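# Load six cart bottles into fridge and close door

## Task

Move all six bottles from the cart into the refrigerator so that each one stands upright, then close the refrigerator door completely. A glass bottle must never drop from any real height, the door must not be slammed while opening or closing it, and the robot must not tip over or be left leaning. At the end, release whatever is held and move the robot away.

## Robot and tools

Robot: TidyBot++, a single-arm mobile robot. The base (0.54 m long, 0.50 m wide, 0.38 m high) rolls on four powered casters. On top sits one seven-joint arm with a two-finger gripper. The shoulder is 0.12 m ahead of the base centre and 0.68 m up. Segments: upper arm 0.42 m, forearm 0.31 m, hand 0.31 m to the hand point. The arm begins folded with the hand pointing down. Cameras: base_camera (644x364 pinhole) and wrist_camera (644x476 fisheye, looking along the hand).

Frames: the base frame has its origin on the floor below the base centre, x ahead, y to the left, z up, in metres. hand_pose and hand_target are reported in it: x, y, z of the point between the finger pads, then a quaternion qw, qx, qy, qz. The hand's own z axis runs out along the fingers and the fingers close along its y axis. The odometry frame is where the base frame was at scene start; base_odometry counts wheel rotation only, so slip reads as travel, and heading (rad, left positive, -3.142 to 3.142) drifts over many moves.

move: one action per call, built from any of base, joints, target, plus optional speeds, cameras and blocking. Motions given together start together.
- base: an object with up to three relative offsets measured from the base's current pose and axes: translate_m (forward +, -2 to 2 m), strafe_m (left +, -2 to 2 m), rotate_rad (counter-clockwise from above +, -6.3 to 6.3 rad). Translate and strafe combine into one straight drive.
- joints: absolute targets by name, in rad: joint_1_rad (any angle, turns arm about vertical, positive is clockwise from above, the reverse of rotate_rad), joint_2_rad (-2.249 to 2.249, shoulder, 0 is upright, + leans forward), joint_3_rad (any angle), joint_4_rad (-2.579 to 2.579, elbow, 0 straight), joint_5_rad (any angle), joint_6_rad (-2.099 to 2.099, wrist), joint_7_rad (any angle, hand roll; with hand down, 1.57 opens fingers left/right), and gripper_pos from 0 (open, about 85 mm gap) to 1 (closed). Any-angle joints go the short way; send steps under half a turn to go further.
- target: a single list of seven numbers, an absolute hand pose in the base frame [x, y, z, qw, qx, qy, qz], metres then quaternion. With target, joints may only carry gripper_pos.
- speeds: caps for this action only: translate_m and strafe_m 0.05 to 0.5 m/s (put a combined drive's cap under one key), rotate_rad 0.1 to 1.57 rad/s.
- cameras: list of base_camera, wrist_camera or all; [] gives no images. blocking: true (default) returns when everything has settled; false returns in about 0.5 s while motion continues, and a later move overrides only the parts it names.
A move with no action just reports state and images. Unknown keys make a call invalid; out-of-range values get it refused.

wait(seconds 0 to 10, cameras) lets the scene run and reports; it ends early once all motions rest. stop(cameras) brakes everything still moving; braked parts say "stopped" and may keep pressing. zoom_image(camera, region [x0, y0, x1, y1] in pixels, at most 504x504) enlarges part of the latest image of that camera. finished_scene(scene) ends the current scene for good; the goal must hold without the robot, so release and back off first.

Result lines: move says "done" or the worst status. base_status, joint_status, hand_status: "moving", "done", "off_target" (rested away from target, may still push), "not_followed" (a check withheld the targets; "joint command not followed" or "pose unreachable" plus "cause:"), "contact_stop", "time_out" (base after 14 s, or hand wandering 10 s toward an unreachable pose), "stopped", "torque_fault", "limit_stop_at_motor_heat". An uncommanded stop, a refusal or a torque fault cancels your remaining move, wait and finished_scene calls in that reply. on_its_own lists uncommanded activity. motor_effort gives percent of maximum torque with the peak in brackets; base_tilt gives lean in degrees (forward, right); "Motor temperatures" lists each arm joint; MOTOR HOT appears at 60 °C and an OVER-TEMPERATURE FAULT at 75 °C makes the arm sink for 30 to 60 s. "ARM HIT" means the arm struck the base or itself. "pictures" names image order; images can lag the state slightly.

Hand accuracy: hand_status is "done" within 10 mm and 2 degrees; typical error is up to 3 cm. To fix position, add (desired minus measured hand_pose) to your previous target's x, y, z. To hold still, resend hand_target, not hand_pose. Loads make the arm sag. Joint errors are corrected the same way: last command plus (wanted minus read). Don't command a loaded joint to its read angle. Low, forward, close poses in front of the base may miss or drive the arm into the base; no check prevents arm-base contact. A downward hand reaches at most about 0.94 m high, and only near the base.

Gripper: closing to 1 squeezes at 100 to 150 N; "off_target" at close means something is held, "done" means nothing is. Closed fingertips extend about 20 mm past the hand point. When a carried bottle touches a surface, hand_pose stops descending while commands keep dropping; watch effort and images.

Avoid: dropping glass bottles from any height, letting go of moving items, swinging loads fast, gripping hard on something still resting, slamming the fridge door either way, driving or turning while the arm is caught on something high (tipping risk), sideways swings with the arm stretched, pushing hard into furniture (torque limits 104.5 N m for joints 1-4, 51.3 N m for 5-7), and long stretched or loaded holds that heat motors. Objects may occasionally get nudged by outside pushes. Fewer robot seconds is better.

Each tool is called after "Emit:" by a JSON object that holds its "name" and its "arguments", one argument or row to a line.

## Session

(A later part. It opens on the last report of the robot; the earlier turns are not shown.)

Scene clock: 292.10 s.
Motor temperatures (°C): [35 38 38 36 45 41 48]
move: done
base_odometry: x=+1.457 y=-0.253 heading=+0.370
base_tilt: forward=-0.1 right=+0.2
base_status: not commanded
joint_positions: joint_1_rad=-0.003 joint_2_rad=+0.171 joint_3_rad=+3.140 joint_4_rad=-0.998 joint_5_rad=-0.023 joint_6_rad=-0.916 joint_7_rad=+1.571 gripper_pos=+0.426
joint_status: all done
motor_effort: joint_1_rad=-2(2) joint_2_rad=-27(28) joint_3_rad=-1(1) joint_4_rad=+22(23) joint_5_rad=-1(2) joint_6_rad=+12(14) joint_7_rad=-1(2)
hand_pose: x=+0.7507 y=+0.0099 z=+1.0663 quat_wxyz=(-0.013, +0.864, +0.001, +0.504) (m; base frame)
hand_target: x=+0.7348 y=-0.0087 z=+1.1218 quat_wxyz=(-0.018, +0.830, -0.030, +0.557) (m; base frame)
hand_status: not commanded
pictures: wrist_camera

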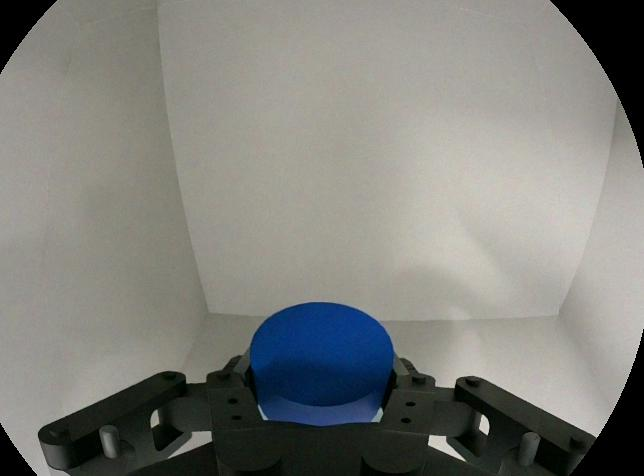

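Emit:
{"name": "move", "arguments": {
  "joints": {"joint_4_rad":-1.07,"joint_6_rad":-0.77},
  "cameras": ["wrist_camera"]
}}

Emit:
{"name": "move", "arguments": {
  "joints": {"joint_4_rad":-1.105,"joint_6_rad":-0.735},
  "cameras": ["wrist_camera"]
}}

Scene clock: 297.47 s.
Motor temperatures (°C): [35 39 38 36 45 41 48]
move: done
base_odometry: x=+1.457 y=-0.253 heading=+0.370
base_tilt: forward=-0.1 right=+0.2
base_status: not commanded
joint_positions: joint_1_rad=-0.003 joint_2_rad=+0.170 joint_3_rad=+3.140 joint_4_rad=-1.063 joint_5_rad=-0.023 joint_6_rad=-0.843 joint_7_rad=+1.571 gripper_pos=+0.426
joint_status: all done
motor_effort: joint_1_rad=-1(2) joint_2_rad=-27(29) joint_3_rad=+0(1) joint_4_rad=+22(23) joint_5_rad=-1(2) joint_6_rad=+12(12) joint_7_rad=-1(2)
hand_pose: x=+0.7589 y=+0.0096 z=+1.0502 quat_wxyz=(-0.012, +0.861, +0.000, +0.508) (m; base frame)
hand_target: x=+0.7451 y=-0.0095 z=+1.1046 quat_wxyz=(-0.018, +0.827, -0.031, +0.561) (m; base frame)
hand_status: not commanded
pictures: wrist_camera

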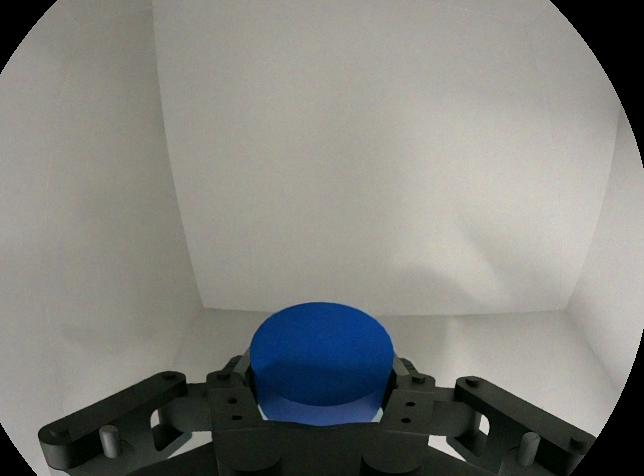

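Scene clock: 298.13 s.
Motor temperatures (°C): [35 39 38 36 45 41 48]
move: done
base_odometry: x=+1.457 y=-0.253 heading=+0.370
base_tilt: forward=-0.1 right=+0.2
base_status: not commanded
joint_positions: joint_1_rad=-0.003 joint_2_rad=+0.161 joint_3_rad=+3.140 joint_4_rad=-1.091 joint_5_rad=-0.023 joint_6_rad=-0.805 joint_7_rad=+1.571 gripper_pos=+0.426
joint_status: all done
motor_effort: joint_1_rad=-1(2) joint_2_rad=-25(28) joint_3_rad=+0(1) joint_4_rad=+21(22) joint_5_rad=-1(2) joint_6_rad=+12(12) joint_7_rad=-1(2)
hand_pose: x=+0.7601 y=+0.0094 z=+1.0501 quat_wxyz=(-0.012, +0.857, +0.000, +0.516) (m; base frame)
hand_target: x=+0.7491 y=-0.0099 z=+1.0944 quat_wxyz=(-0.018, +0.827, -0.032, +0.561) (m; base frame)
hand_status: not commanded
pictures: wrist_camera

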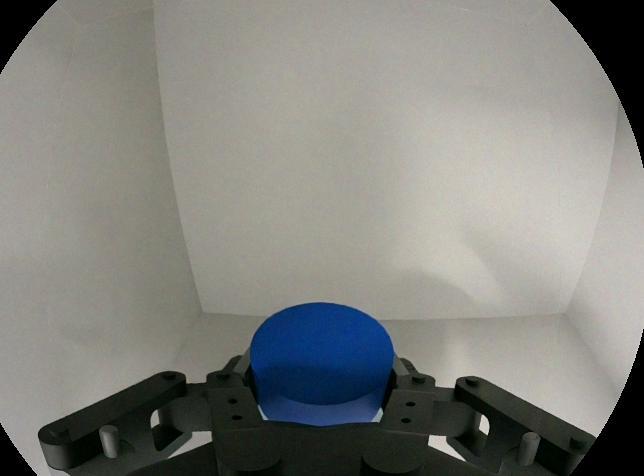

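Emit:
{"name": "move", "arguments": {
  "joints": {"joint_4_rad":-1.14,"joint_6_rad":-0.72},
  "cameras": ["wrist_camera"]
}}

Scene clock: 301.57 s.
Motor temperatures (°C): [35 39 38 36 45 41 48]
move: done
base_odometry: x=+1.457 y=-0.253 heading=+0.370
base_tilt: forward=-0.1 right=+0.2
base_status: not commanded
joint_positions: joint_1_rad=-0.003 joint_2_rad=+0.150 joint_3_rad=+3.140 joint_4_rad=-1.116 joint_5_rad=-0.023 joint_6_rad=-0.779 joint_7_rad=+1.571 gripper_pos=+0.426
joint_status: all done
motor_effort: joint_1_rad=+0(1) joint_2_rad=-23(25) joint_3_rad=+1(2) joint_4_rad=+19(21) joint_5_rad=+0(1) joint_6_rad=+10(11) joint_7_rad=-1(2)
hand_pose: x=+0.7586 y=+0.0092 z=+1.0501 quat_wxyz=(-0.013, +0.853, -0.001, +0.521) (m; base frame)
hand_target: x=+0.7504 y=-0.0100 z=+1.0782 quat_wxyz=(-0.018, +0.833, -0.032, +0.553) (m; base frame)
hand_status: not commanded
pictures: wrist_camera

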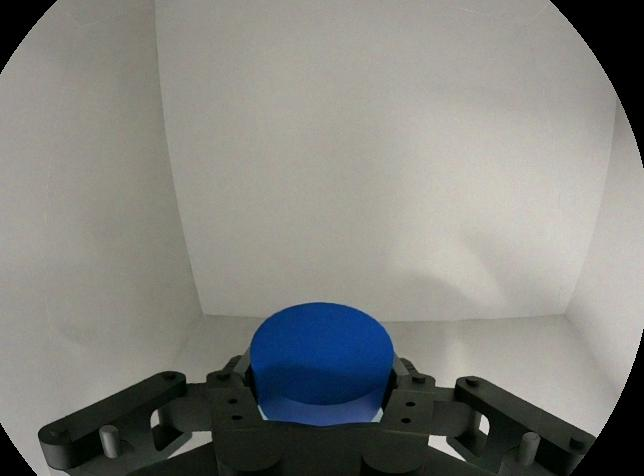

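Emit:
{"name": "move", "arguments": {
  "joints": {"gripper_pos":0.2}
}}

Scene clock: 304.87 s.
Motor temperatures (°C): [35 39 38 36 45 41 48]
move: done
base_odometry: x=+1.457 y=-0.253 heading=+0.370
base_tilt: forward=-0.1 right=+0.2
base_status: not commanded
joint_positions: joint_1_rad=-0.002 joint_2_rad=+0.147 joint_3_rad=+3.140 joint_4_rad=-1.116 joint_5_rad=-0.023 joint_6_rad=-0.769 joint_7_rad=+1.571 gripper_pos=+0.200
joint_status: all done
motor_effort: joint_1_rad=-2(3) joint_2_rad=-22(24) joint_3_rad=+0(2) joint_4_rad=+18(20) joint_5_rad=-2(2) joint_6_rad=+9(10) joint_7_rad=-1(2)
hand_pose: x=+0.7590 y=+0.0086 z=+1.0547 quat_wxyz=(-0.012, +0.850, -0.001, +0.527) (m; base frame)
hand_target: x=+0.7504 y=-0.0100 z=+1.0782 quat_wxyz=(-0.018, +0.833, -0.032, +0.553) (m; base frame)
hand_status: not commanded
pictures: base_camera, wrist_camera

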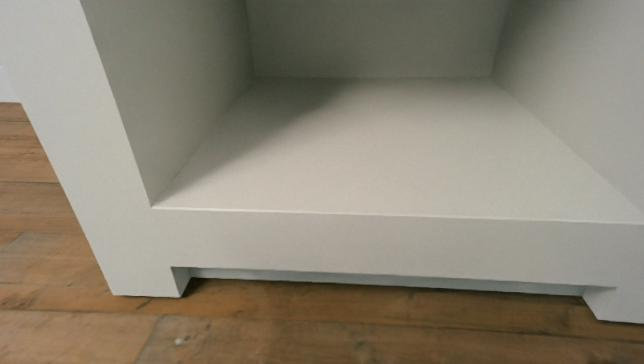

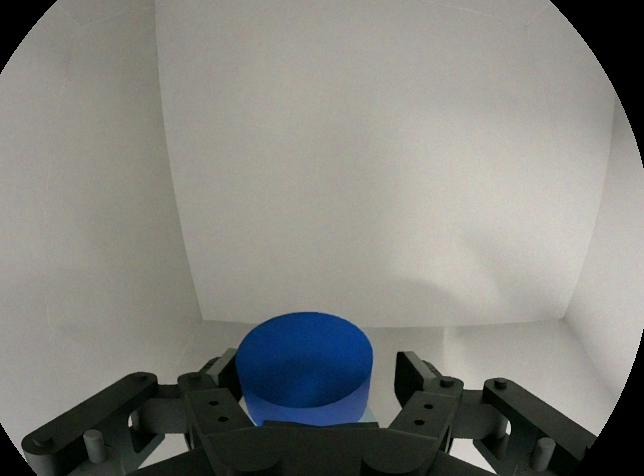

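Emit:
{"name": "move", "arguments": {
  "joints": {"gripper_pos":0.0},
  "cameras": ["wrist_camera"]
}}

Emit:
{"name": "move", "arguments": {
  "base": {"translate_m":-0.3},
  "speeds": {"translate_m":0.2}
}}

Scene clock: 308.67 s.
Motor temperatures (°C): [35 39 38 36 45 41 48]
move: done
base_odometry: x=+1.457 y=-0.253 heading=+0.370
base_tilt: forward=-0.1 right=+0.2
base_status: not commanded
joint_positions: joint_1_rad=-0.002 joint_2_rad=+0.147 joint_3_rad=+3.140 joint_4_rad=-1.116 joint_5_rad=-0.023 joint_6_rad=-0.769 joint_7_rad=+1.571 gripper_pos=+0.000
joint_status: all done
motor_effort: joint_1_rad=-2(2) joint_2_rad=-22(22) joint_3_rad=+0(1) joint_4_rad=+18(18) joint_5_rad=-1(1) joint_6_rad=+8(9) joint_7_rad=-2(2)
hand_pose: x=+0.7590 y=+0.0086 z=+1.0547 quat_wxyz=(-0.012, +0.850, -0.001, +0.527) (m; base frame)
hand_target: x=+0.7504 y=-0.0100 z=+1.0782 quat_wxyz=(-0.018, +0.833, -0.032, +0.553) (m; base frame)
hand_status: not commanded
pictures: wrist_camera

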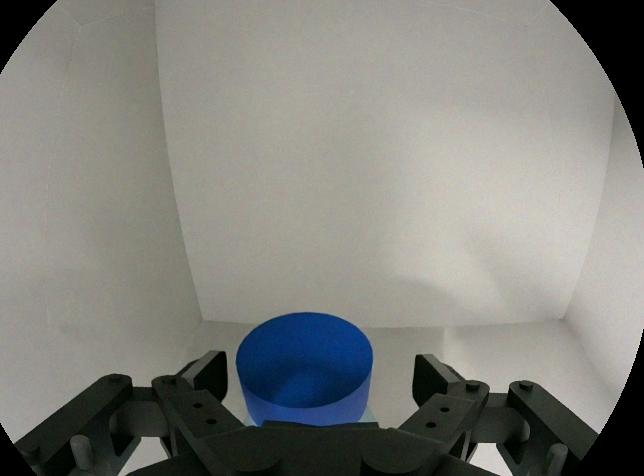

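Scene clock: 310.93 s.
Motor temperatures (°C): [35 39 38 36 45 41 48]
move: done
base_odometry: x=+1.178 y=-0.361 heading=+0.369
base_tilt: forward=-0.2 right=+0.2
base_status: done
joint_positions: joint_1_rad=+0.000 joint_2_rad=+0.128 joint_3_rad=+3.140 joint_4_rad=-1.116 joint_5_rad=-0.023 joint_6_rad=-0.768 joint_7_rad=+1.571 gripper_pos=+0.000
joint_status: not commanded
motor_effort: joint_1_rad=-2(4) joint_2_rad=-22(26) joint_3_rad=+0(1) joint_4_rad=+18(19) joint_5_rad=-1(2) joint_6_rad=+8(9) joint_7_rad=-1(2)
hand_pose: x=+0.7521 y=+0.0068 z=+1.0669 quat_wxyz=(-0.012, +0.845, -0.002, +0.535) (m; base frame)
hand_target: x=+0.7504 y=-0.0100 z=+1.0782 quat_wxyz=(-0.018, +0.833, -0.032, +0.553) (m; base frame)
hand_status: not commanded
pictures: base_camera, wrist_camera

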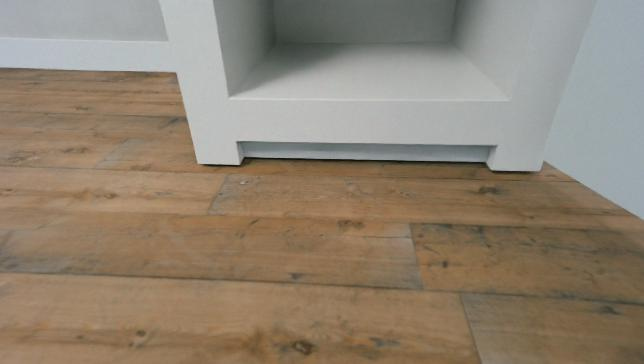

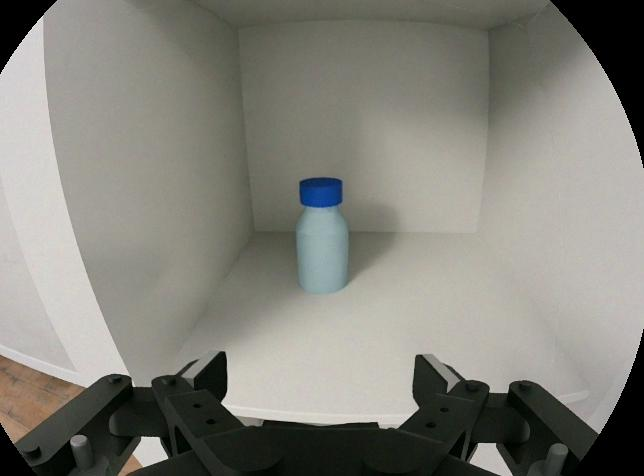

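Emit:
{"name": "move", "arguments": {
  "base": {"translate_m":-0.35},
  "joints": {"joint_1_rad":0.0,"joint_2_rad":0.03,"joint_4_rad":-1.03,"joint_6_rad":-1.05},
  "cameras": []
}}

Scene clock: 334.93 s.
Motor temperatures (°C): [35 40 38 36 44 41 48]
move: done
base_odometry: x=+0.851 y=-0.488 heading=+0.368
base_tilt: forward=-0.1 right=+0.2
base_status: done
joint_positions: joint_1_rad=+0.000 joint_2_rad=+0.046 joint_3_rad=+3.140 joint_4_rad=-1.039 joint_5_rad=-0.023 joint_6_rad=-0.996 joint_7_rad=+1.571 gripper_pos=+0.000
joint_status: all done
motor_effort: joint_1_rad=-1(3) joint_2_rad=-18(26) joint_3_rad=+1(1) joint_4_rad=+17(19) joint_5_rad=-1(2) joint_6_rad=+8(9) joint_7_rad=-1(2)
hand_pose: x=+0.6881 y=+0.0079 z=+1.0969 quat_wxyz=(-0.012, +0.863, +0.000, +0.506) (m; base frame)
hand_target: x=+0.6731 y=+0.0049 z=+1.0963 quat_wxyz=(-0.023, +0.870, -0.021, +0.493) (m; base frame)
hand_status: not commanded
pictures: none
No camera images: "cameras" was empty.

Emit:
{"name": "move", "arguments": {
  "base": {"translate_m":-0.694,"strafe_m":0.148,"rotate_rad":-1.968}
}}

Scene clock: 342.07 s.
Motor temperatures (°C): [35 40 38 36 44 41 48]
move: done
base_odometry: x=+0.150 y=-0.599 heading=-1.602
base_tilt: forward=-0.1 right=+0.2
base_status: done
joint_positions: joint_1_rad=+0.000 joint_2_rad=+0.046 joint_3_rad=+3.147 joint_4_rad=-1.039 joint_5_rad=-0.023 joint_6_rad=-0.996 joint_7_rad=+1.571 gripper_pos=+0.000
joint_status: not commanded
motor_effort: joint_1_rad=-1(5) joint_2_rad=-18(21) joint_3_rad=+0(3) joint_4_rad=+17(17) joint_5_rad=-1(3) joint_6_rad=+8(8) joint_7_rad=-1(2)
hand_pose: x=+0.6882 y=+0.0041 z=+1.0969 quat_wxyz=(-0.010, +0.863, -0.003, +0.506) (m; base frame)
hand_target: x=+0.6731 y=+0.0049 z=+1.0963 quat_wxyz=(-0.023, +0.870, -0.021, +0.493) (m; base frame)
hand_status: not commanded
pictures: base_camera, wrist_camera

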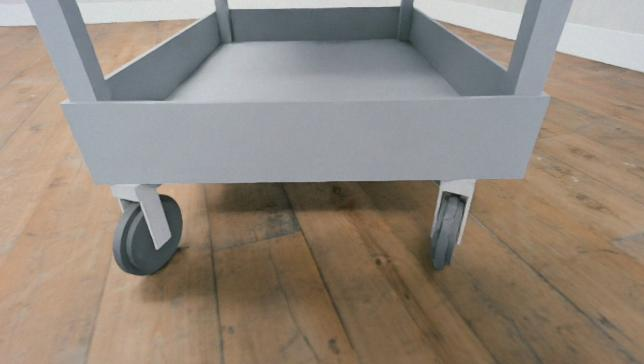

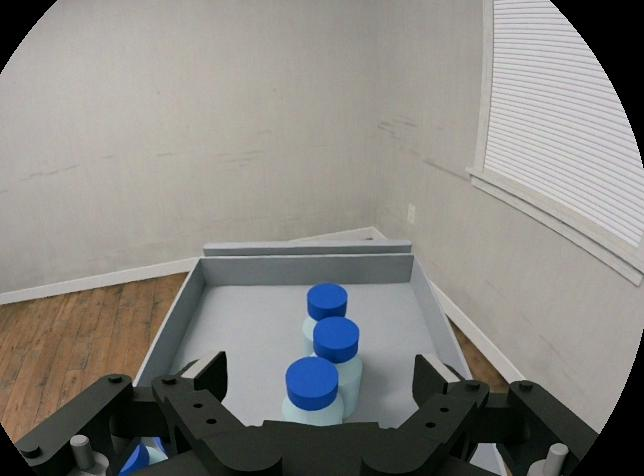

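Emit:
{"name": "move", "arguments": {
  "base": {"translate_m":0.153,"strafe_m":0.009},
  "cameras": []
}}

Emit:
{"name": "move", "arguments": {
  "joints": {"joint_2_rad":-0.06,"joint_4_rad":-1.70,"joint_6_rad":-0.40},
  "cameras": ["wrist_camera"]
}}

Scene clock: 351.27 s.
Motor temperatures (°C): [35 40 38 36 44 41 48]
move: done
base_odometry: x=+0.154 y=-0.753 heading=-1.602
base_tilt: forward=-0.1 right=+0.2
base_status: done
joint_positions: joint_1_rad=+0.000 joint_2_rad=+0.043 joint_3_rad=+3.147 joint_4_rad=-1.039 joint_5_rad=-0.023 joint_6_rad=-0.996 joint_7_rad=+1.571 gripper_pos=+0.000
joint_status: not commanded
motor_effort: joint_1_rad=-2(2) joint_2_rad=-17(22) joint_3_rad=+1(1) joint_4_rad=+17(18) joint_5_rad=-1(2) joint_6_rad=+8(9) joint_7_rad=-1(2)
hand_pose: x=+0.6870 y=+0.0041 z=+1.0985 quat_wxyz=(-0.010, +0.862, -0.003, +0.507) (m; base frame)
hand_target: x=+0.6731 y=+0.0049 z=+1.0963 quat_wxyz=(-0.023, +0.870, -0.021, +0.493) (m; base frame)
hand_status: not commanded
pictures: none
No camera images: "cameras" was empty.

Scene clock: 353.50 s.
Motor temperatures (°C): [35 40 38 36 44 41 48]
move: done
base_odometry: x=+0.154 y=-0.753 heading=-1.602
base_tilt: forward=-0.1 right=+0.2
base_status: not commanded
joint_positions: joint_1_rad=+0.000 joint_2_rad=-0.028 joint_3_rad=+3.147 joint_4_rad=-1.668 joint_5_rad=-0.023 joint_6_rad=-0.454 joint_7_rad=+1.571 gripper_pos=+0.000
joint_status: all done
motor_effort: joint_1_rad=-1(2) joint_2_rad=-17(19) joint_3_rad=+0(2) joint_4_rad=+18(20) joint_5_rad=-1(2) joint_6_rad=+8(9) joint_7_rad=-1(2)
hand_pose: x=+0.6905 y=+0.0010 z=+0.9256 quat_wxyz=(-0.008, +0.866, -0.009, +0.501) (m; base frame)
hand_target: x=+0.6851 y=+0.0001 z=+0.9394 quat_wxyz=(-0.021, +0.852, -0.030, +0.523) (m; base frame)
hand_status: not commanded
pictures: wrist_camera

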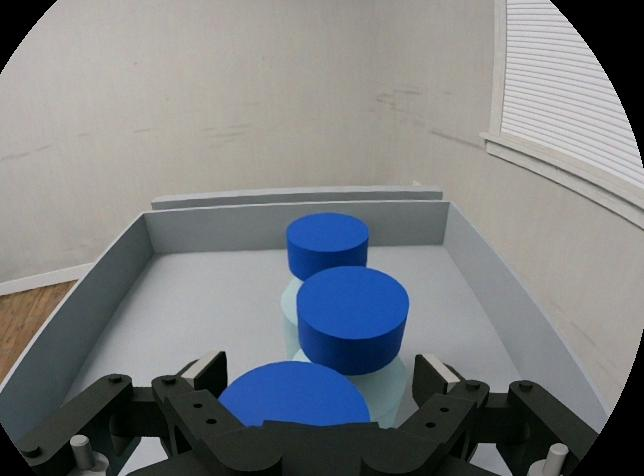

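Emit:
{"name": "move", "arguments": {
  "base": {"translate_m":-0.024,"strafe_m":0.007},
  "joints": {"joint_4_rad":-1.72,"joint_6_rad":-0.37},
  "cameras": ["wrist_camera"]
}}

Scene clock: 358.03 s.
Motor temperatures (°C): [35 40 38 36 44 41 48]
move: done
base_odometry: x=+0.162 y=-0.729 heading=-1.602
base_tilt: forward=-0.1 right=+0.1
base_status: done
joint_positions: joint_1_rad=+0.000 joint_2_rad=-0.040 joint_3_rad=+3.147 joint_4_rad=-1.691 joint_5_rad=-0.023 joint_6_rad=-0.414 joint_7_rad=+1.571 gripper_pos=+0.000
joint_status: all done
motor_effort: joint_1_rad=-1(3) joint_2_rad=-17(20) joint_3_rad=+0(1) joint_4_rad=+18(19) joint_5_rad=-1(2) joint_6_rad=+8(9) joint_7_rad=-1(2)
hand_pose: x=+0.6897 y=+0.0008 z=+0.9290 quat_wxyz=(-0.008, +0.859, -0.009, +0.512) (m; base frame)
hand_target: x=+0.6860 y=-0.0002 z=+0.9359 quat_wxyz=(-0.021, +0.849, -0.030, +0.527) (m; base frame)
hand_status: not commanded
pictures: wrist_camera

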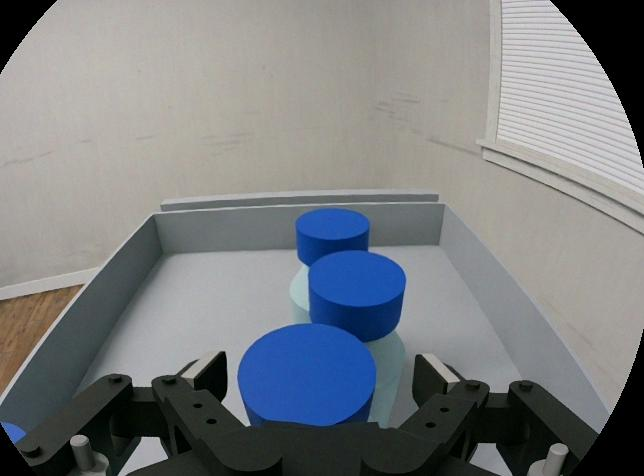

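Emit:
{"name": "move", "arguments": {
  "base": {"strafe_m":0.005},
  "joints": {"joint_4_rad":-1.76,"joint_6_rad":-0.34},
  "cameras": ["wrist_camera"]
}}

Emit:
{"name": "move", "arguments": {
  "joints": {"gripper_pos":0.65},
  "cameras": ["wrist_camera"]
}}

Scene clock: 364.27 s.
Motor temperatures (°C): [35 40 38 36 44 41 48]
move: done
base_odometry: x=+0.167 y=-0.729 heading=-1.602
base_tilt: forward=-0.1 right=+0.1
base_status: done
joint_positions: joint_1_rad=+0.000 joint_2_rad=-0.040 joint_3_rad=+3.147 joint_4_rad=-1.735 joint_5_rad=-0.023 joint_6_rad=-0.387 joint_7_rad=+1.571 gripper_pos=+0.000
joint_status: all done
motor_effort: joint_1_rad=-2(4) joint_2_rad=-16(18) joint_3_rad=+0(3) joint_4_rad=+18(20) joint_5_rad=-1(2) joint_6_rad=+8(9) joint_7_rad=-1(2)
hand_pose: x=+0.6857 y=+0.0007 z=+0.9109 quat_wxyz=(-0.008, +0.863, -0.010, +0.505) (m; base frame)
hand_target: x=+0.6833 y=-0.0004 z=+0.9206 quat_wxyz=(-0.020, +0.852, -0.031, +0.523) (m; base frame)
hand_status: not commanded
pictures: wrist_camera

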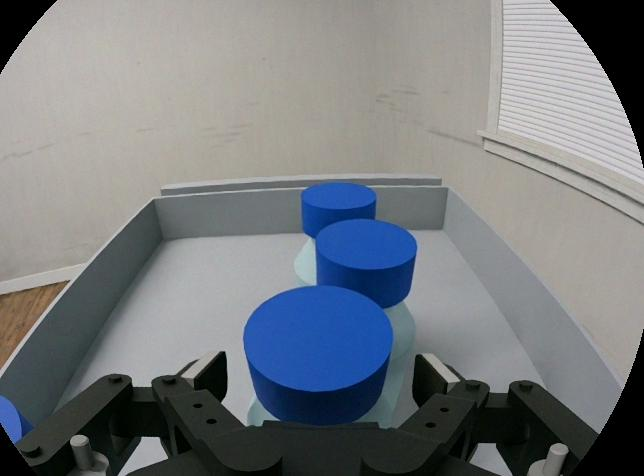

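Scene clock: 365.17 s.
Motor temperatures (°C): [35 40 38 36 44 41 48]
move: off_target
base_odometry: x=+0.167 y=-0.729 heading=-1.602
base_tilt: forward=-0.2 right=+0.2
base_status: not commanded
joint_positions: joint_1_rad=+0.000 joint_2_rad=-0.042 joint_3_rad=+3.147 joint_4_rad=-1.736 joint_5_rad=-0.023 joint_6_rad=-0.383 joint_7_rad=+1.571 gripper_pos=+0.433
joint_status: gripper_pos off_target (ended at +0.433, target +0.650)
motor_effort: joint_1_rad=-1(2) joint_2_rad=-16(17) joint_3_rad=+1(1) joint_4_rad=+18(20) joint_5_rad=-2(4) joint_6_rad=+8(10) joint_7_rad=-2(3)
hand_pose: x=+0.6857 y=+0.0006 z=+0.9126 quat_wxyz=(-0.008, +0.862, -0.010, +0.507) (m; base frame)
hand_target: x=+0.6833 y=-0.0004 z=+0.9206 quat_wxyz=(-0.020, +0.852, -0.031, +0.523) (m; base frame)
hand_status: not commanded
pictures: wrist_camera

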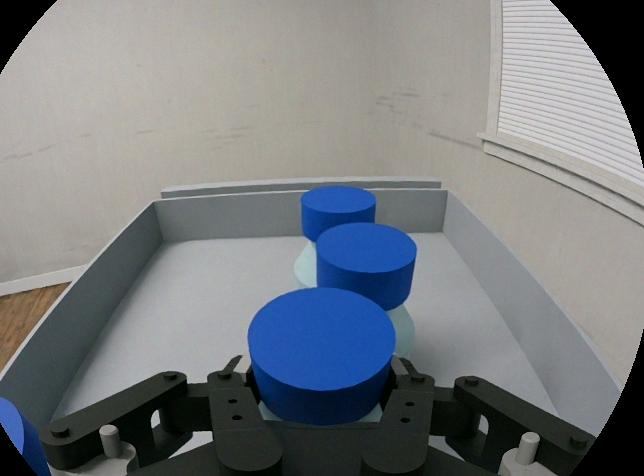

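Emit:
{"name": "move", "arguments": {
  "joints": {"joint_2_rad":0.03,"joint_4_rad":-1.0,"joint_6_rad":-1.09},
  "cameras": ["wrist_camera"]
}}

Scene clock: 370.50 s.
Motor temperatures (°C): [35 40 38 36 44 41 48]
move: done
base_odometry: x=+0.167 y=-0.729 heading=-1.602
base_tilt: forward=-0.1 right=+0.2
base_status: not commanded
joint_positions: joint_1_rad=+0.000 joint_2_rad=+0.022 joint_3_rad=+3.147 joint_4_rad=-1.040 joint_5_rad=-0.023 joint_6_rad=-1.044 joint_7_rad=+1.570 gripper_pos=+0.433
joint_status: all done
motor_effort: joint_1_rad=-1(2) joint_2_rad=-21(23) joint_3_rad=+0(1) joint_4_rad=+21(25) joint_5_rad=-1(2) joint_6_rad=+12(15) joint_7_rad=-2(2)
hand_pose: x=+0.6707 y=+0.0043 z=+1.0968 quat_wxyz=(-0.010, +0.869, -0.003, +0.495) (m; base frame)
hand_target: x=+0.6667 y=+0.0051 z=+1.1018 quat_wxyz=(-0.023, +0.872, -0.021, +0.488) (m; base frame)
hand_status: not commanded
pictures: wrist_camera

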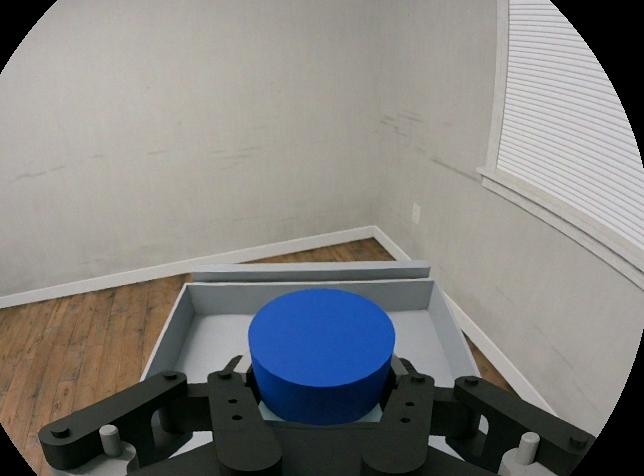

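Emit:
{"name": "move", "arguments": {
  "base": {"translate_m":-0.25},
  "cameras": []
}}

Emit:
{"name": "move", "arguments": {
  "base": {"translate_m":0.021,"strafe_m":0.907,"rotate_rad":1.972},
  "joints": {"joint_2_rad":0.18,"joint_4_rad":-0.69,"joint_6_rad":-1.2}
}}

Scene clock: 380.20 s.
Motor temperatures (°C): [35 40 38 36 44 41 48]
move: done
base_odometry: x=+0.175 y=-0.479 heading=-1.603
base_tilt: forward=-0.1 right=+0.2
base_status: done
joint_positions: joint_1_rad=+0.000 joint_2_rad=+0.038 joint_3_rad=+3.147 joint_4_rad=-1.037 joint_5_rad=-0.023 joint_6_rad=-1.051 joint_7_rad=+1.570 gripper_pos=+0.433
joint_status: not commanded
motor_effort: joint_1_rad=-2(2) joint_2_rad=-21(24) joint_3_rad=+0(1) joint_4_rad=+21(22) joint_5_rad=-1(2) joint_6_rad=+12(13) joint_7_rad=-1(2)
hand_pose: x=+0.6760 y=+0.0043 z=+1.0877 quat_wxyz=(-0.010, +0.874, -0.003, +0.486) (m; base frame)
hand_target: x=+0.6667 y=+0.0051 z=+1.1018 quat_wxyz=(-0.023, +0.872, -0.021, +0.488) (m; base frame)
hand_status: not commanded
pictures: none
No camera images: "cameras" was empty.

Scene clock: 383.80 s.
Motor temperatures (°C): [35 40 38 36 44 41 48]
move: done
base_odometry: x=+1.081 y=-0.529 heading=+0.370
base_tilt: forward=-0.1 right=+0.2
base_status: done
joint_positions: joint_1_rad=+0.000 joint_2_rad=+0.195 joint_3_rad=+3.152 joint_4_rad=-0.729 joint_5_rad=-0.023 joint_6_rad=-1.158 joint_7_rad=+1.570 gripper_pos=+0.433
joint_status: all done
motor_effort: joint_1_rad=-2(7) joint_2_rad=-26(30) joint_3_rad=+0(5) joint_4_rad=+20(22) joint_5_rad=-1(4) joint_6_rad=+12(13) joint_7_rad=-1(2)
hand_pose: x=+0.7228 y=+0.0022 z=+1.1324 quat_wxyz=(-0.008, +0.863, -0.003, +0.506) (m; base frame)
hand_target: x=+0.7080 y=+0.0059 z=+1.1495 quat_wxyz=(-0.022, +0.860, -0.018, +0.510) (m; base frame)
hand_status: not commanded
pictures: base_camera, wrist_camera

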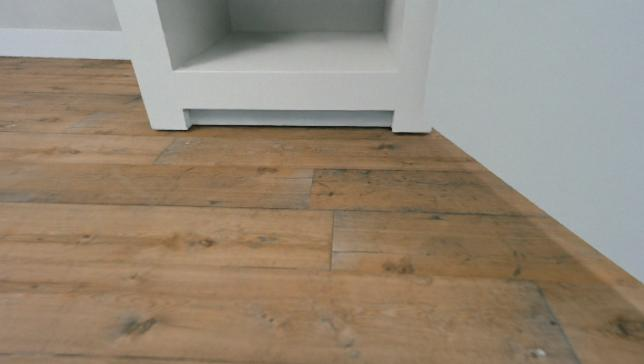

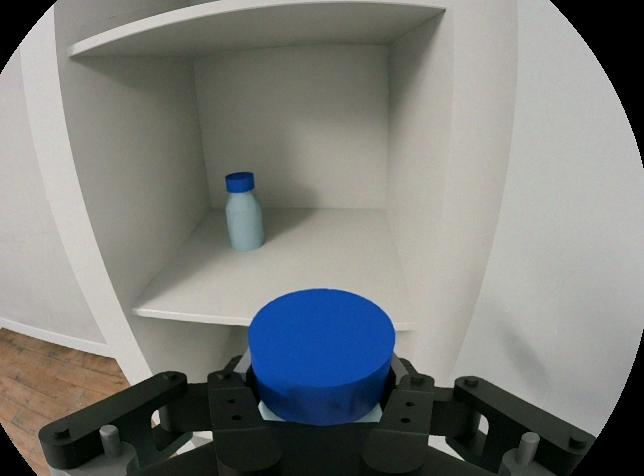

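Emit:
{"name": "move", "arguments": {
  "base": {"translate_m":0.0,"strafe_m":-0.07},
  "cameras": []
}}

Emit:
{"name": "move", "arguments": {
  "base": {"translate_m":0.45},
  "speeds": {"translate_m":0.3}
}}

Scene clock: 393.47 s.
Motor temperatures (°C): [35 40 38 36 44 41 48]
move: done
base_odometry: x=+1.106 y=-0.594 heading=+0.370
base_tilt: forward=-0.1 right=+0.2
base_status: done
joint_positions: joint_1_rad=+0.004 joint_2_rad=+0.195 joint_3_rad=+3.153 joint_4_rad=-0.728 joint_5_rad=-0.023 joint_6_rad=-1.158 joint_7_rad=+1.570 gripper_pos=+0.433
joint_status: not commanded
motor_effort: joint_1_rad=-2(4) joint_2_rad=-26(27) joint_3_rad=-1(3) joint_4_rad=+20(20) joint_5_rad=-2(2) joint_6_rad=+12(12) joint_7_rad=-2(2)
hand_pose: x=+0.7227 y=-0.0002 z=+1.1326 quat_wxyz=(-0.007, +0.863, -0.005, +0.506) (m; base frame)
hand_target: x=+0.7080 y=+0.0059 z=+1.1495 quat_wxyz=(-0.022, +0.860, -0.018, +0.510) (m; base frame)
hand_status: not commanded
pictures: none
No camera images: "cameras" was empty.

Scene clock: 398.03 s.
Motor temperatures (°C): [35 40 38 36 44 41 48]
move: time_out
base_odometry: x=+1.360 y=-0.496 heading=+0.368
base_tilt: forward=-0.1 right=+0.2
base_status: translate_m time_out (by the wheels' count: +0.272 of +0.450)
joint_positions: joint_1_rad=-0.001 joint_2_rad=+0.176 joint_3_rad=+3.150 joint_4_rad=-0.713 joint_5_rad=-0.024 joint_6_rad=-1.207 joint_7_rad=+1.554 gripper_pos=+0.434
joint_status: not commanded
motor_effort: joint_1_rad=+0(5) joint_2_rad=-21(31) joint_3_rad=+1(3) joint_4_rad=+18(23) joint_5_rad=+0(4) joint_6_rad=+14(33) joint_7_rad=-1(3)
hand_pose: x=+0.7062 y=+0.0049 z=+1.1384 quat_wxyz=(-0.014, +0.866, -0.008, +0.500) (m; base frame)
hand_target: x=+0.7080 y=+0.0059 z=+1.1495 quat_wxyz=(-0.022, +0.860, -0.018, +0.510) (m; base frame)
hand_status: not commanded
pictures: base_camera, wrist_camera

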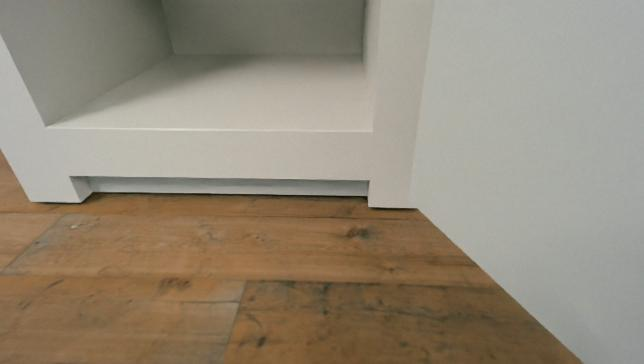

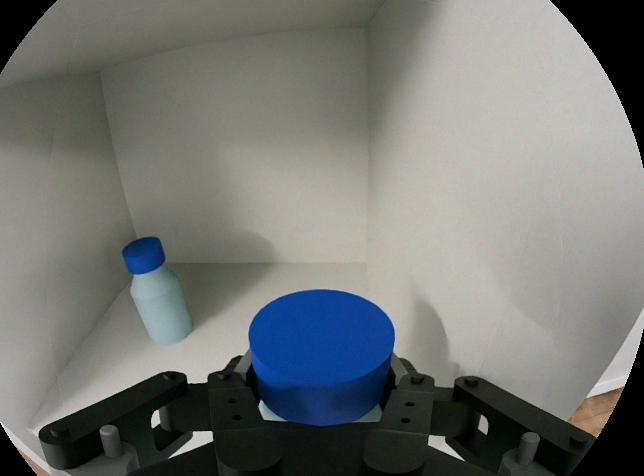

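Emit:
{"name": "move", "arguments": {
  "base": {"translate_m":-0.08},
  "cameras": []
}}

Emit:
{"name": "move", "arguments": {
  "base": {"strafe_m":0.045},
  "joints": {"joint_1_rad":0.01,"joint_2_rad":0.17,"joint_4_rad":-0.69,"joint_6_rad":-1.2,"joint_7_rad":1.55}
}}

Scene clock: 408.77 s.
Motor temperatures (°C): [35 40 38 36 44 41 48]
move: done
base_odometry: x=+1.286 y=-0.524 heading=+0.368
base_tilt: forward=-0.1 right=+0.1
base_status: done
joint_positions: joint_1_rad=-0.001 joint_2_rad=+0.198 joint_3_rad=+3.150 joint_4_rad=-0.713 joint_5_rad=-0.024 joint_6_rad=-1.207 joint_7_rad=+1.554 gripper_pos=+0.434
joint_status: not commanded
motor_effort: joint_1_rad=-1(3) joint_2_rad=-25(30) joint_3_rad=+0(1) joint_4_rad=+19(21) joint_5_rad=-1(2) joint_6_rad=+12(13) joint_7_rad=-1(2)
hand_pose: x=+0.7163 y=+0.0049 z=+1.1251 quat_wxyz=(-0.014, +0.872, -0.008, +0.490) (m; base frame)
hand_target: x=+0.7080 y=+0.0059 z=+1.1495 quat_wxyz=(-0.022, +0.860, -0.018, +0.510) (m; base frame)
hand_status: not commanded
pictures: none
No camera images: "cameras" was empty.

Scene clock: 409.70 s.
Motor temperatures (°C): [35 40 38 36 44 41 48]
move: done
base_odometry: x=+1.269 y=-0.482 heading=+0.368
base_tilt: forward=-0.1 right=+0.2
base_status: done
joint_positions: joint_1_rad=+0.002 joint_2_rad=+0.198 joint_3_rad=+3.147 joint_4_rad=-0.713 joint_5_rad=-0.025 joint_6_rad=-1.207 joint_7_rad=+1.554 gripper_pos=+0.434
joint_status: all done
motor_effort: joint_1_rad=-2(5) joint_2_rad=-26(28) joint_3_rad=-1(3) joint_4_rad=+20(20) joint_5_rad=-1(3) joint_6_rad=+12(13) joint_7_rad=-1(2)
hand_pose: x=+0.7163 y=+0.0044 z=+1.1252 quat_wxyz=(-0.014, +0.872, -0.008, +0.490) (m; base frame)
hand_target: x=+0.7033 y=+0.0000 z=+1.1554 quat_wxyz=(-0.015, +0.857, -0.014, +0.515) (m; base frame)
hand_status: not commanded
pictures: base_camera, wrist_camera

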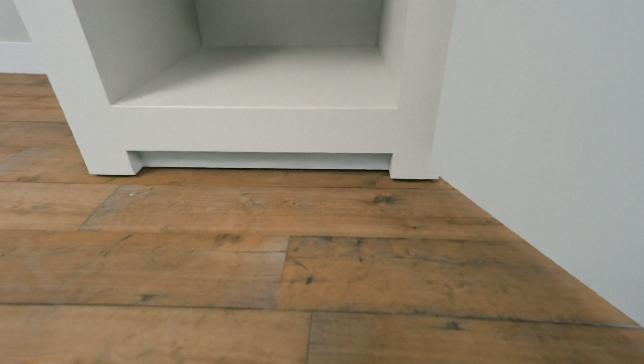

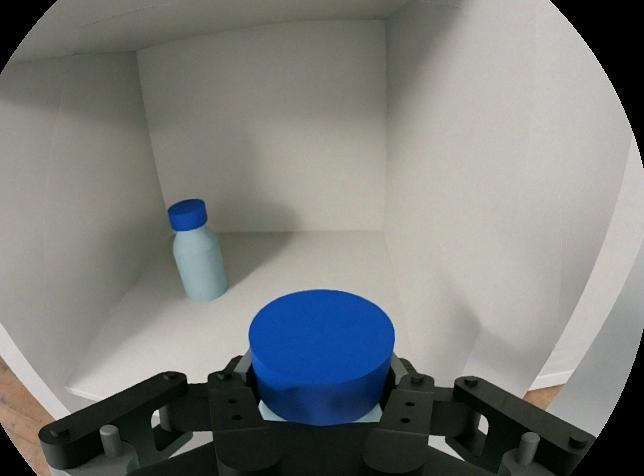

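Emit:
{"name": "move", "arguments": {
  "base": {"translate_m":0.25},
  "joints": {"joint_6_rad":-1.12},
  "speeds": {"translate_m":0.2}
}}

Scene clock: 418.83 s.
Motor temperatures (°C): [35 40 38 36 44 41 48]
move: time_out
base_odometry: x=+1.454 y=-0.411 heading=+0.368
base_tilt: forward=-0.1 right=+0.2
base_status: translate_m time_out (by the wheels' count: +0.198 of +0.250)
joint_positions: joint_1_rad=+0.003 joint_2_rad=+0.208 joint_3_rad=+3.147 joint_4_rad=-0.711 joint_5_rad=-0.025 joint_6_rad=-1.151 joint_7_rad=+1.554 gripper_pos=+0.434
joint_status: all done
motor_effort: joint_1_rad=-2(6) joint_2_rad=-26(39) joint_3_rad=+0(3) joint_4_rad=+19(27) joint_5_rad=-1(4) joint_6_rad=+12(15) joint_7_rad=-2(2)
hand_pose: x=+0.7292 y=+0.0035 z=+1.1351 quat_wxyz=(-0.014, +0.860, -0.009, +0.510) (m; base frame)
hand_target: x=+0.7141 y=-0.0004 z=+1.1778 quat_wxyz=(-0.015, +0.836, -0.014, +0.549) (m; base frame)
hand_status: not commanded
pictures: base_camera, wrist_camera

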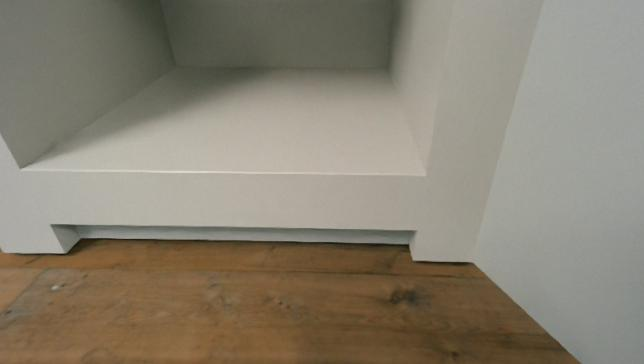

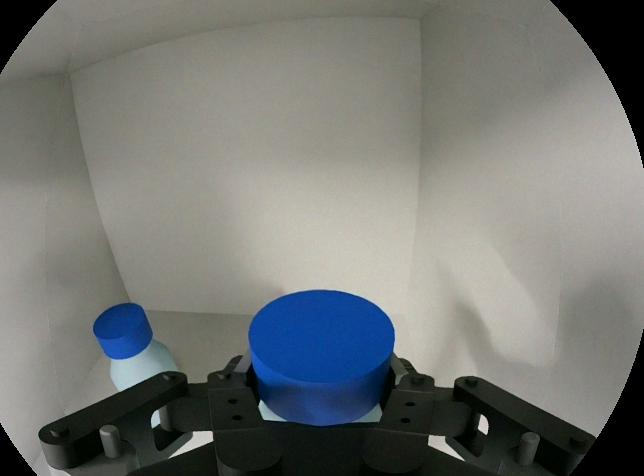

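Emit:
{"name": "move", "arguments": {
  "base": {"translate_m":-0.1},
  "cameras": []
}}

Emit:
{"name": "move", "arguments": {
  "base": {"strafe_m":0.085},
  "joints": {"joint_1_rad":0.17}
}}

Scene clock: 440.43 s.
Motor temperatures (°C): [35 40 38 36 44 41 48]
move: done
base_odometry: x=+1.360 y=-0.447 heading=+0.369
base_tilt: forward=-0.1 right=+0.2
base_status: done
joint_positions: joint_1_rad=+0.003 joint_2_rad=+0.203 joint_3_rad=+3.147 joint_4_rad=-0.711 joint_5_rad=-0.025 joint_6_rad=-1.151 joint_7_rad=+1.554 gripper_pos=+0.434
joint_status: not commanded
motor_effort: joint_1_rad=-2(4) joint_2_rad=-26(30) joint_3_rad=+0(1) joint_4_rad=+20(21) joint_5_rad=-1(2) joint_6_rad=+12(13) joint_7_rad=-1(2)
hand_pose: x=+0.7269 y=+0.0035 z=+1.1381 quat_wxyz=(-0.014, +0.859, -0.009, +0.512) (m; base frame)
hand_target: x=+0.7141 y=-0.0004 z=+1.1778 quat_wxyz=(-0.015, +0.836, -0.014, +0.549) (m; base frame)
hand_status: not commanded
pictures: none
No camera images: "cameras" was empty.

Scene clock: 441.60 s.
Motor temperatures (°C): [35 41 38 36 44 41 48]
move: done
base_odometry: x=+1.329 y=-0.367 heading=+0.370
base_tilt: forward=-0.1 right=+0.2
base_status: done
joint_positions: joint_1_rad=+0.144 joint_2_rad=+0.203 joint_3_rad=+3.148 joint_4_rad=-0.711 joint_5_rad=-0.025 joint_6_rad=-1.151 joint_7_rad=+1.554 gripper_pos=+0.434
joint_status: all done
motor_effort: joint_1_rad=-2(4) joint_2_rad=-26(27) joint_3_rad=+1(1) joint_4_rad=+20(20) joint_5_rad=-1(2) joint_6_rad=+12(13) joint_7_rad=-1(2)
hand_pose: x=+0.7214 y=-0.0817 z=+1.1381 quat_wxyz=(+0.022, +0.856, -0.069, +0.512) (m; base frame)
hand_target: x=+0.7064 y=-0.0952 z=+1.1778 quat_wxyz=(+0.029, +0.832, -0.081, +0.548) (m; base frame)
hand_status: not commanded
pictures: base_camera, wrist_camera

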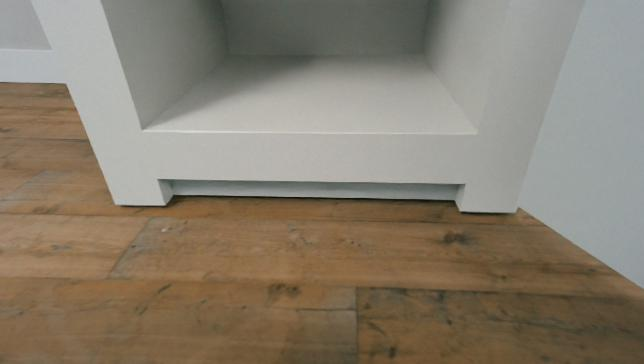

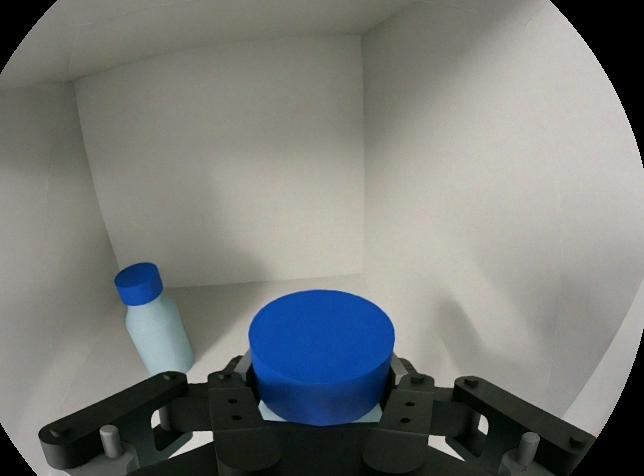

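Emit:
{"name": "move", "arguments": {
  "base": {"translate_m":0.15},
  "speeds": {"translate_m":0.2}
}}

Scene clock: 445.03 s.
Motor temperatures (°C): [35 41 38 36 44 41 48]
move: done
base_odometry: x=+1.469 y=-0.313 heading=+0.370
base_tilt: forward=-0.1 right=+0.2
base_status: done
joint_positions: joint_1_rad=+0.147 joint_2_rad=+0.202 joint_3_rad=+3.148 joint_4_rad=-0.711 joint_5_rad=-0.025 joint_6_rad=-1.151 joint_7_rad=+1.554 gripper_pos=+0.434
joint_status: not commanded
motor_effort: joint_1_rad=-2(2) joint_2_rad=-26(30) joint_3_rad=+0(1) joint_4_rad=+19(21) joint_5_rad=-1(2) joint_6_rad=+12(13) joint_7_rad=-1(2)
hand_pose: x=+0.7209 y=-0.0837 z=+1.1385 quat_wxyz=(+0.023, +0.856, -0.071, +0.512) (m; base frame)
hand_target: x=+0.7064 y=-0.0952 z=+1.1778 quat_wxyz=(+0.029, +0.832, -0.081, +0.548) (m; base frame)
hand_status: not commanded
pictures: base_camera, wrist_camera

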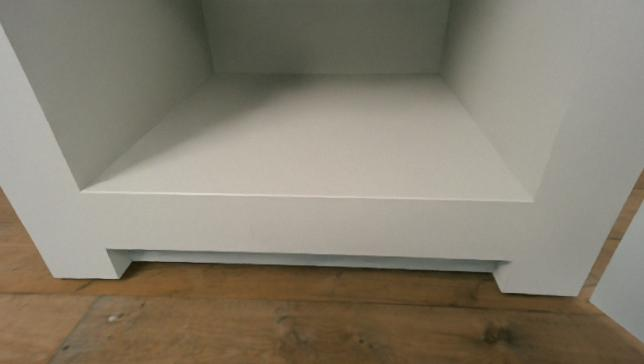

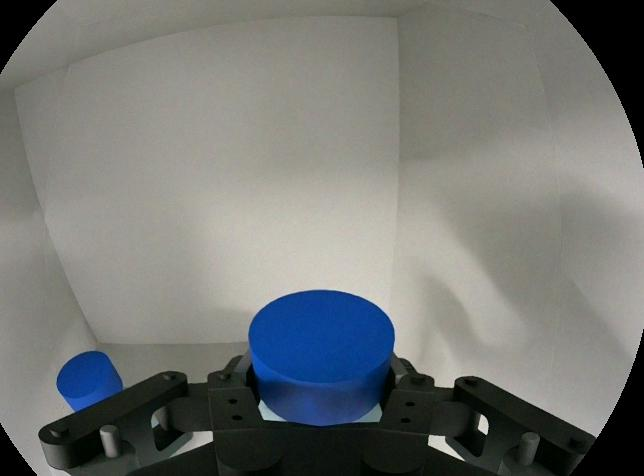

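Emit:
{"name": "move", "arguments": {
  "joints": {"joint_4_rad":-1.02,"joint_6_rad":-0.79},
  "cameras": ["wrist_camera"]
}}

Scene clock: 451.03 s.
Motor temperatures (°C): [35 41 38 36 44 41 48]
move: done
base_odometry: x=+1.469 y=-0.313 heading=+0.370
base_tilt: forward=-0.1 right=+0.2
base_status: not commanded
joint_positions: joint_1_rad=+0.147 joint_2_rad=+0.202 joint_3_rad=+3.148 joint_4_rad=-1.015 joint_5_rad=-0.025 joint_6_rad=-0.872 joint_7_rad=+1.554 gripper_pos=+0.434
joint_status: all done
motor_effort: joint_1_rad=-2(2) joint_2_rad=-29(30) joint_3_rad=+0(1) joint_4_rad=+22(23) joint_5_rad=-1(2) joint_6_rad=+12(13) joint_7_rad=-1(2)
hand_pose: x=+0.7625 y=-0.0913 z=+1.0484 quat_wxyz=(+0.023, +0.862, -0.075, +0.502) (m; base frame)
hand_target: x=+0.7589 y=-0.1066 z=+1.0896 quat_wxyz=(+0.029, +0.832, -0.086, +0.548) (m; base frame)
hand_status: not commanded
pictures: wrist_camera

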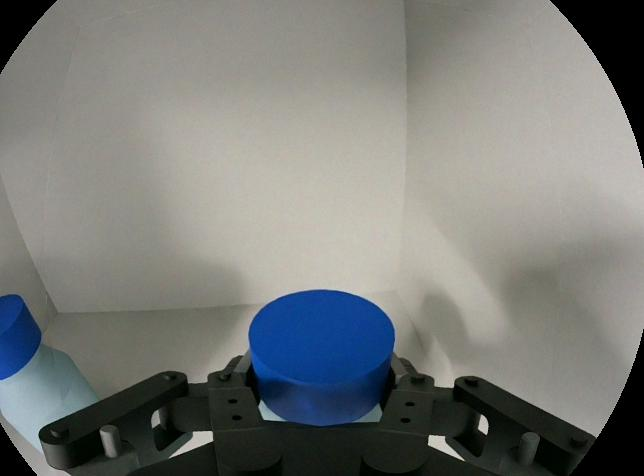

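Emit:
{"name": "move", "arguments": {
  "joints": {"joint_4_rad":-1.05,"joint_6_rad":-0.76},
  "cameras": []
}}

Emit:
{"name": "move", "arguments": {
  "joints": {"joint_4_rad":-1.08,"joint_6_rad":-0.73},
  "cameras": ["wrist_camera"]
}}

Scene clock: 455.20 s.
Motor temperatures (°C): [35 41 38 36 44 41 48]
move: done
base_odometry: x=+1.469 y=-0.313 heading=+0.370
base_tilt: forward=-0.1 right=+0.2
base_status: not commanded
joint_positions: joint_1_rad=+0.147 joint_2_rad=+0.202 joint_3_rad=+3.148 joint_4_rad=-1.040 joint_5_rad=-0.025 joint_6_rad=-0.830 joint_7_rad=+1.554 gripper_pos=+0.434
joint_status: all done
motor_effort: joint_1_rad=-1(2) joint_2_rad=-29(30) joint_3_rad=+0(1) joint_4_rad=+22(22) joint_5_rad=-2(2) joint_6_rad=+12(13) joint_7_rad=-1(2)
hand_pose: x=+0.7676 y=-0.0923 z=+1.0458 quat_wxyz=(+0.023, +0.857, -0.075, +0.509) (m; base frame)
hand_target: x=+0.7622 y=-0.1074 z=+1.0807 quat_wxyz=(+0.029, +0.832, -0.086, +0.548) (m; base frame)
hand_status: not commanded
pictures: none
No camera images: "cameras" was empty.

Scene clock: 456.03 s.
Motor temperatures (°C): [35 41 38 36 44 41 48]
move: done
base_odometry: x=+1.469 y=-0.313 heading=+0.370
base_tilt: forward=-0.1 right=+0.2
base_status: not commanded
joint_positions: joint_1_rad=+0.147 joint_2_rad=+0.201 joint_3_rad=+3.148 joint_4_rad=-1.061 joint_5_rad=-0.025 joint_6_rad=-0.790 joint_7_rad=+1.554 gripper_pos=+0.434
joint_status: all done
motor_effort: joint_1_rad=-2(2) joint_2_rad=-26(29) joint_3_rad=+0(1) joint_4_rad=+20(22) joint_5_rad=-1(2) joint_6_rad=+10(12) joint_7_rad=-1(1)
hand_pose: x=+0.7719 y=-0.0932 z=+1.0452 quat_wxyz=(+0.024, +0.852, -0.075, +0.517) (m; base frame)
hand_target: x=+0.7652 y=-0.1082 z=+1.0719 quat_wxyz=(+0.029, +0.831, -0.087, +0.548) (m; base frame)
hand_status: not commanded
pictures: wrist_camera

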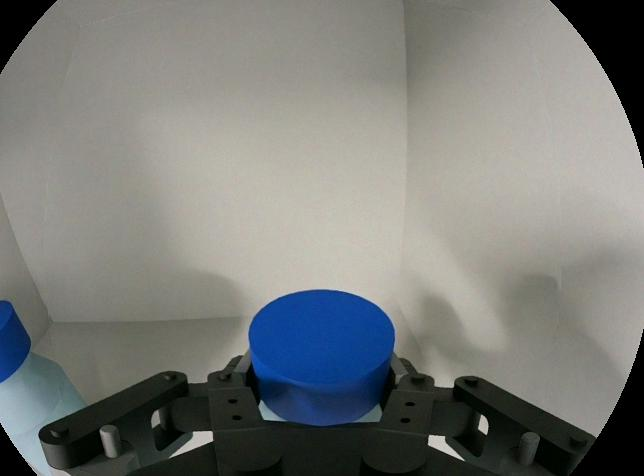

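Emit:
{"name": "move", "arguments": {
  "joints": {"gripper_pos":0.2},
  "cameras": []
}}

Emit:
{"name": "move", "arguments": {
  "joints": {"gripper_pos":0.05},
  "cameras": ["wrist_camera"]
}}

Scene clock: 459.33 s.
Motor temperatures (°C): [35 41 38 36 44 41 48]
move: done
base_odometry: x=+1.469 y=-0.313 heading=+0.370
base_tilt: forward=-0.1 right=+0.2
base_status: not commanded
joint_positions: joint_1_rad=+0.148 joint_2_rad=+0.200 joint_3_rad=+3.148 joint_4_rad=-1.062 joint_5_rad=-0.025 joint_6_rad=-0.778 joint_7_rad=+1.554 gripper_pos=+0.200
joint_status: all done
motor_effort: joint_1_rad=-1(2) joint_2_rad=-24(28) joint_3_rad=+0(2) joint_4_rad=+18(21) joint_5_rad=-1(2) joint_6_rad=+8(11) joint_7_rad=-1(2)
hand_pose: x=+0.7729 y=-0.0942 z=+1.0491 quat_wxyz=(+0.025, +0.849, -0.075, +0.523) (m; base frame)
hand_target: x=+0.7652 y=-0.1082 z=+1.0719 quat_wxyz=(+0.029, +0.831, -0.087, +0.548) (m; base frame)
hand_status: not commanded
pictures: none
No camera images: "cameras" was empty.

Scene clock: 459.90 s.
Motor temperatures (°C): [35 41 38 36 44 41 48]
move: done
base_odometry: x=+1.469 y=-0.313 heading=+0.370
base_tilt: forward=-0.1 right=+0.2
base_status: not commanded
joint_positions: joint_1_rad=+0.148 joint_2_rad=+0.200 joint_3_rad=+3.148 joint_4_rad=-1.062 joint_5_rad=-0.025 joint_6_rad=-0.778 joint_7_rad=+1.554 gripper_pos=+0.050
joint_status: all done
motor_effort: joint_1_rad=-1(2) joint_2_rad=-24(24) joint_3_rad=+0(1) joint_4_rad=+18(18) joint_5_rad=-1(2) joint_6_rad=+8(9) joint_7_rad=-2(2)
hand_pose: x=+0.7729 y=-0.0942 z=+1.0491 quat_wxyz=(+0.025, +0.849, -0.075, +0.523) (m; base frame)
hand_target: x=+0.7652 y=-0.1082 z=+1.0719 quat_wxyz=(+0.029, +0.831, -0.087, +0.548) (m; base frame)
hand_status: not commanded
pictures: wrist_camera

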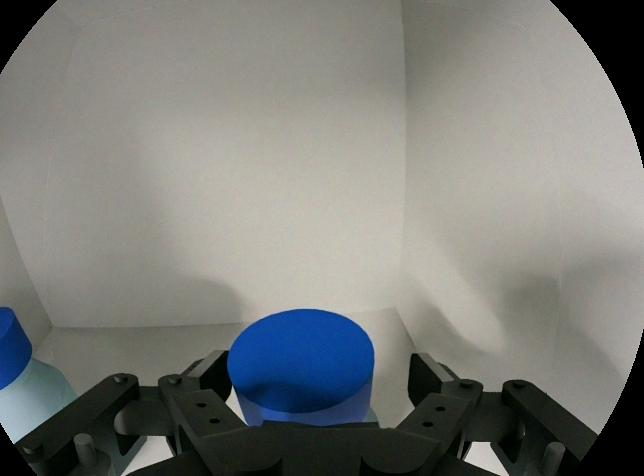

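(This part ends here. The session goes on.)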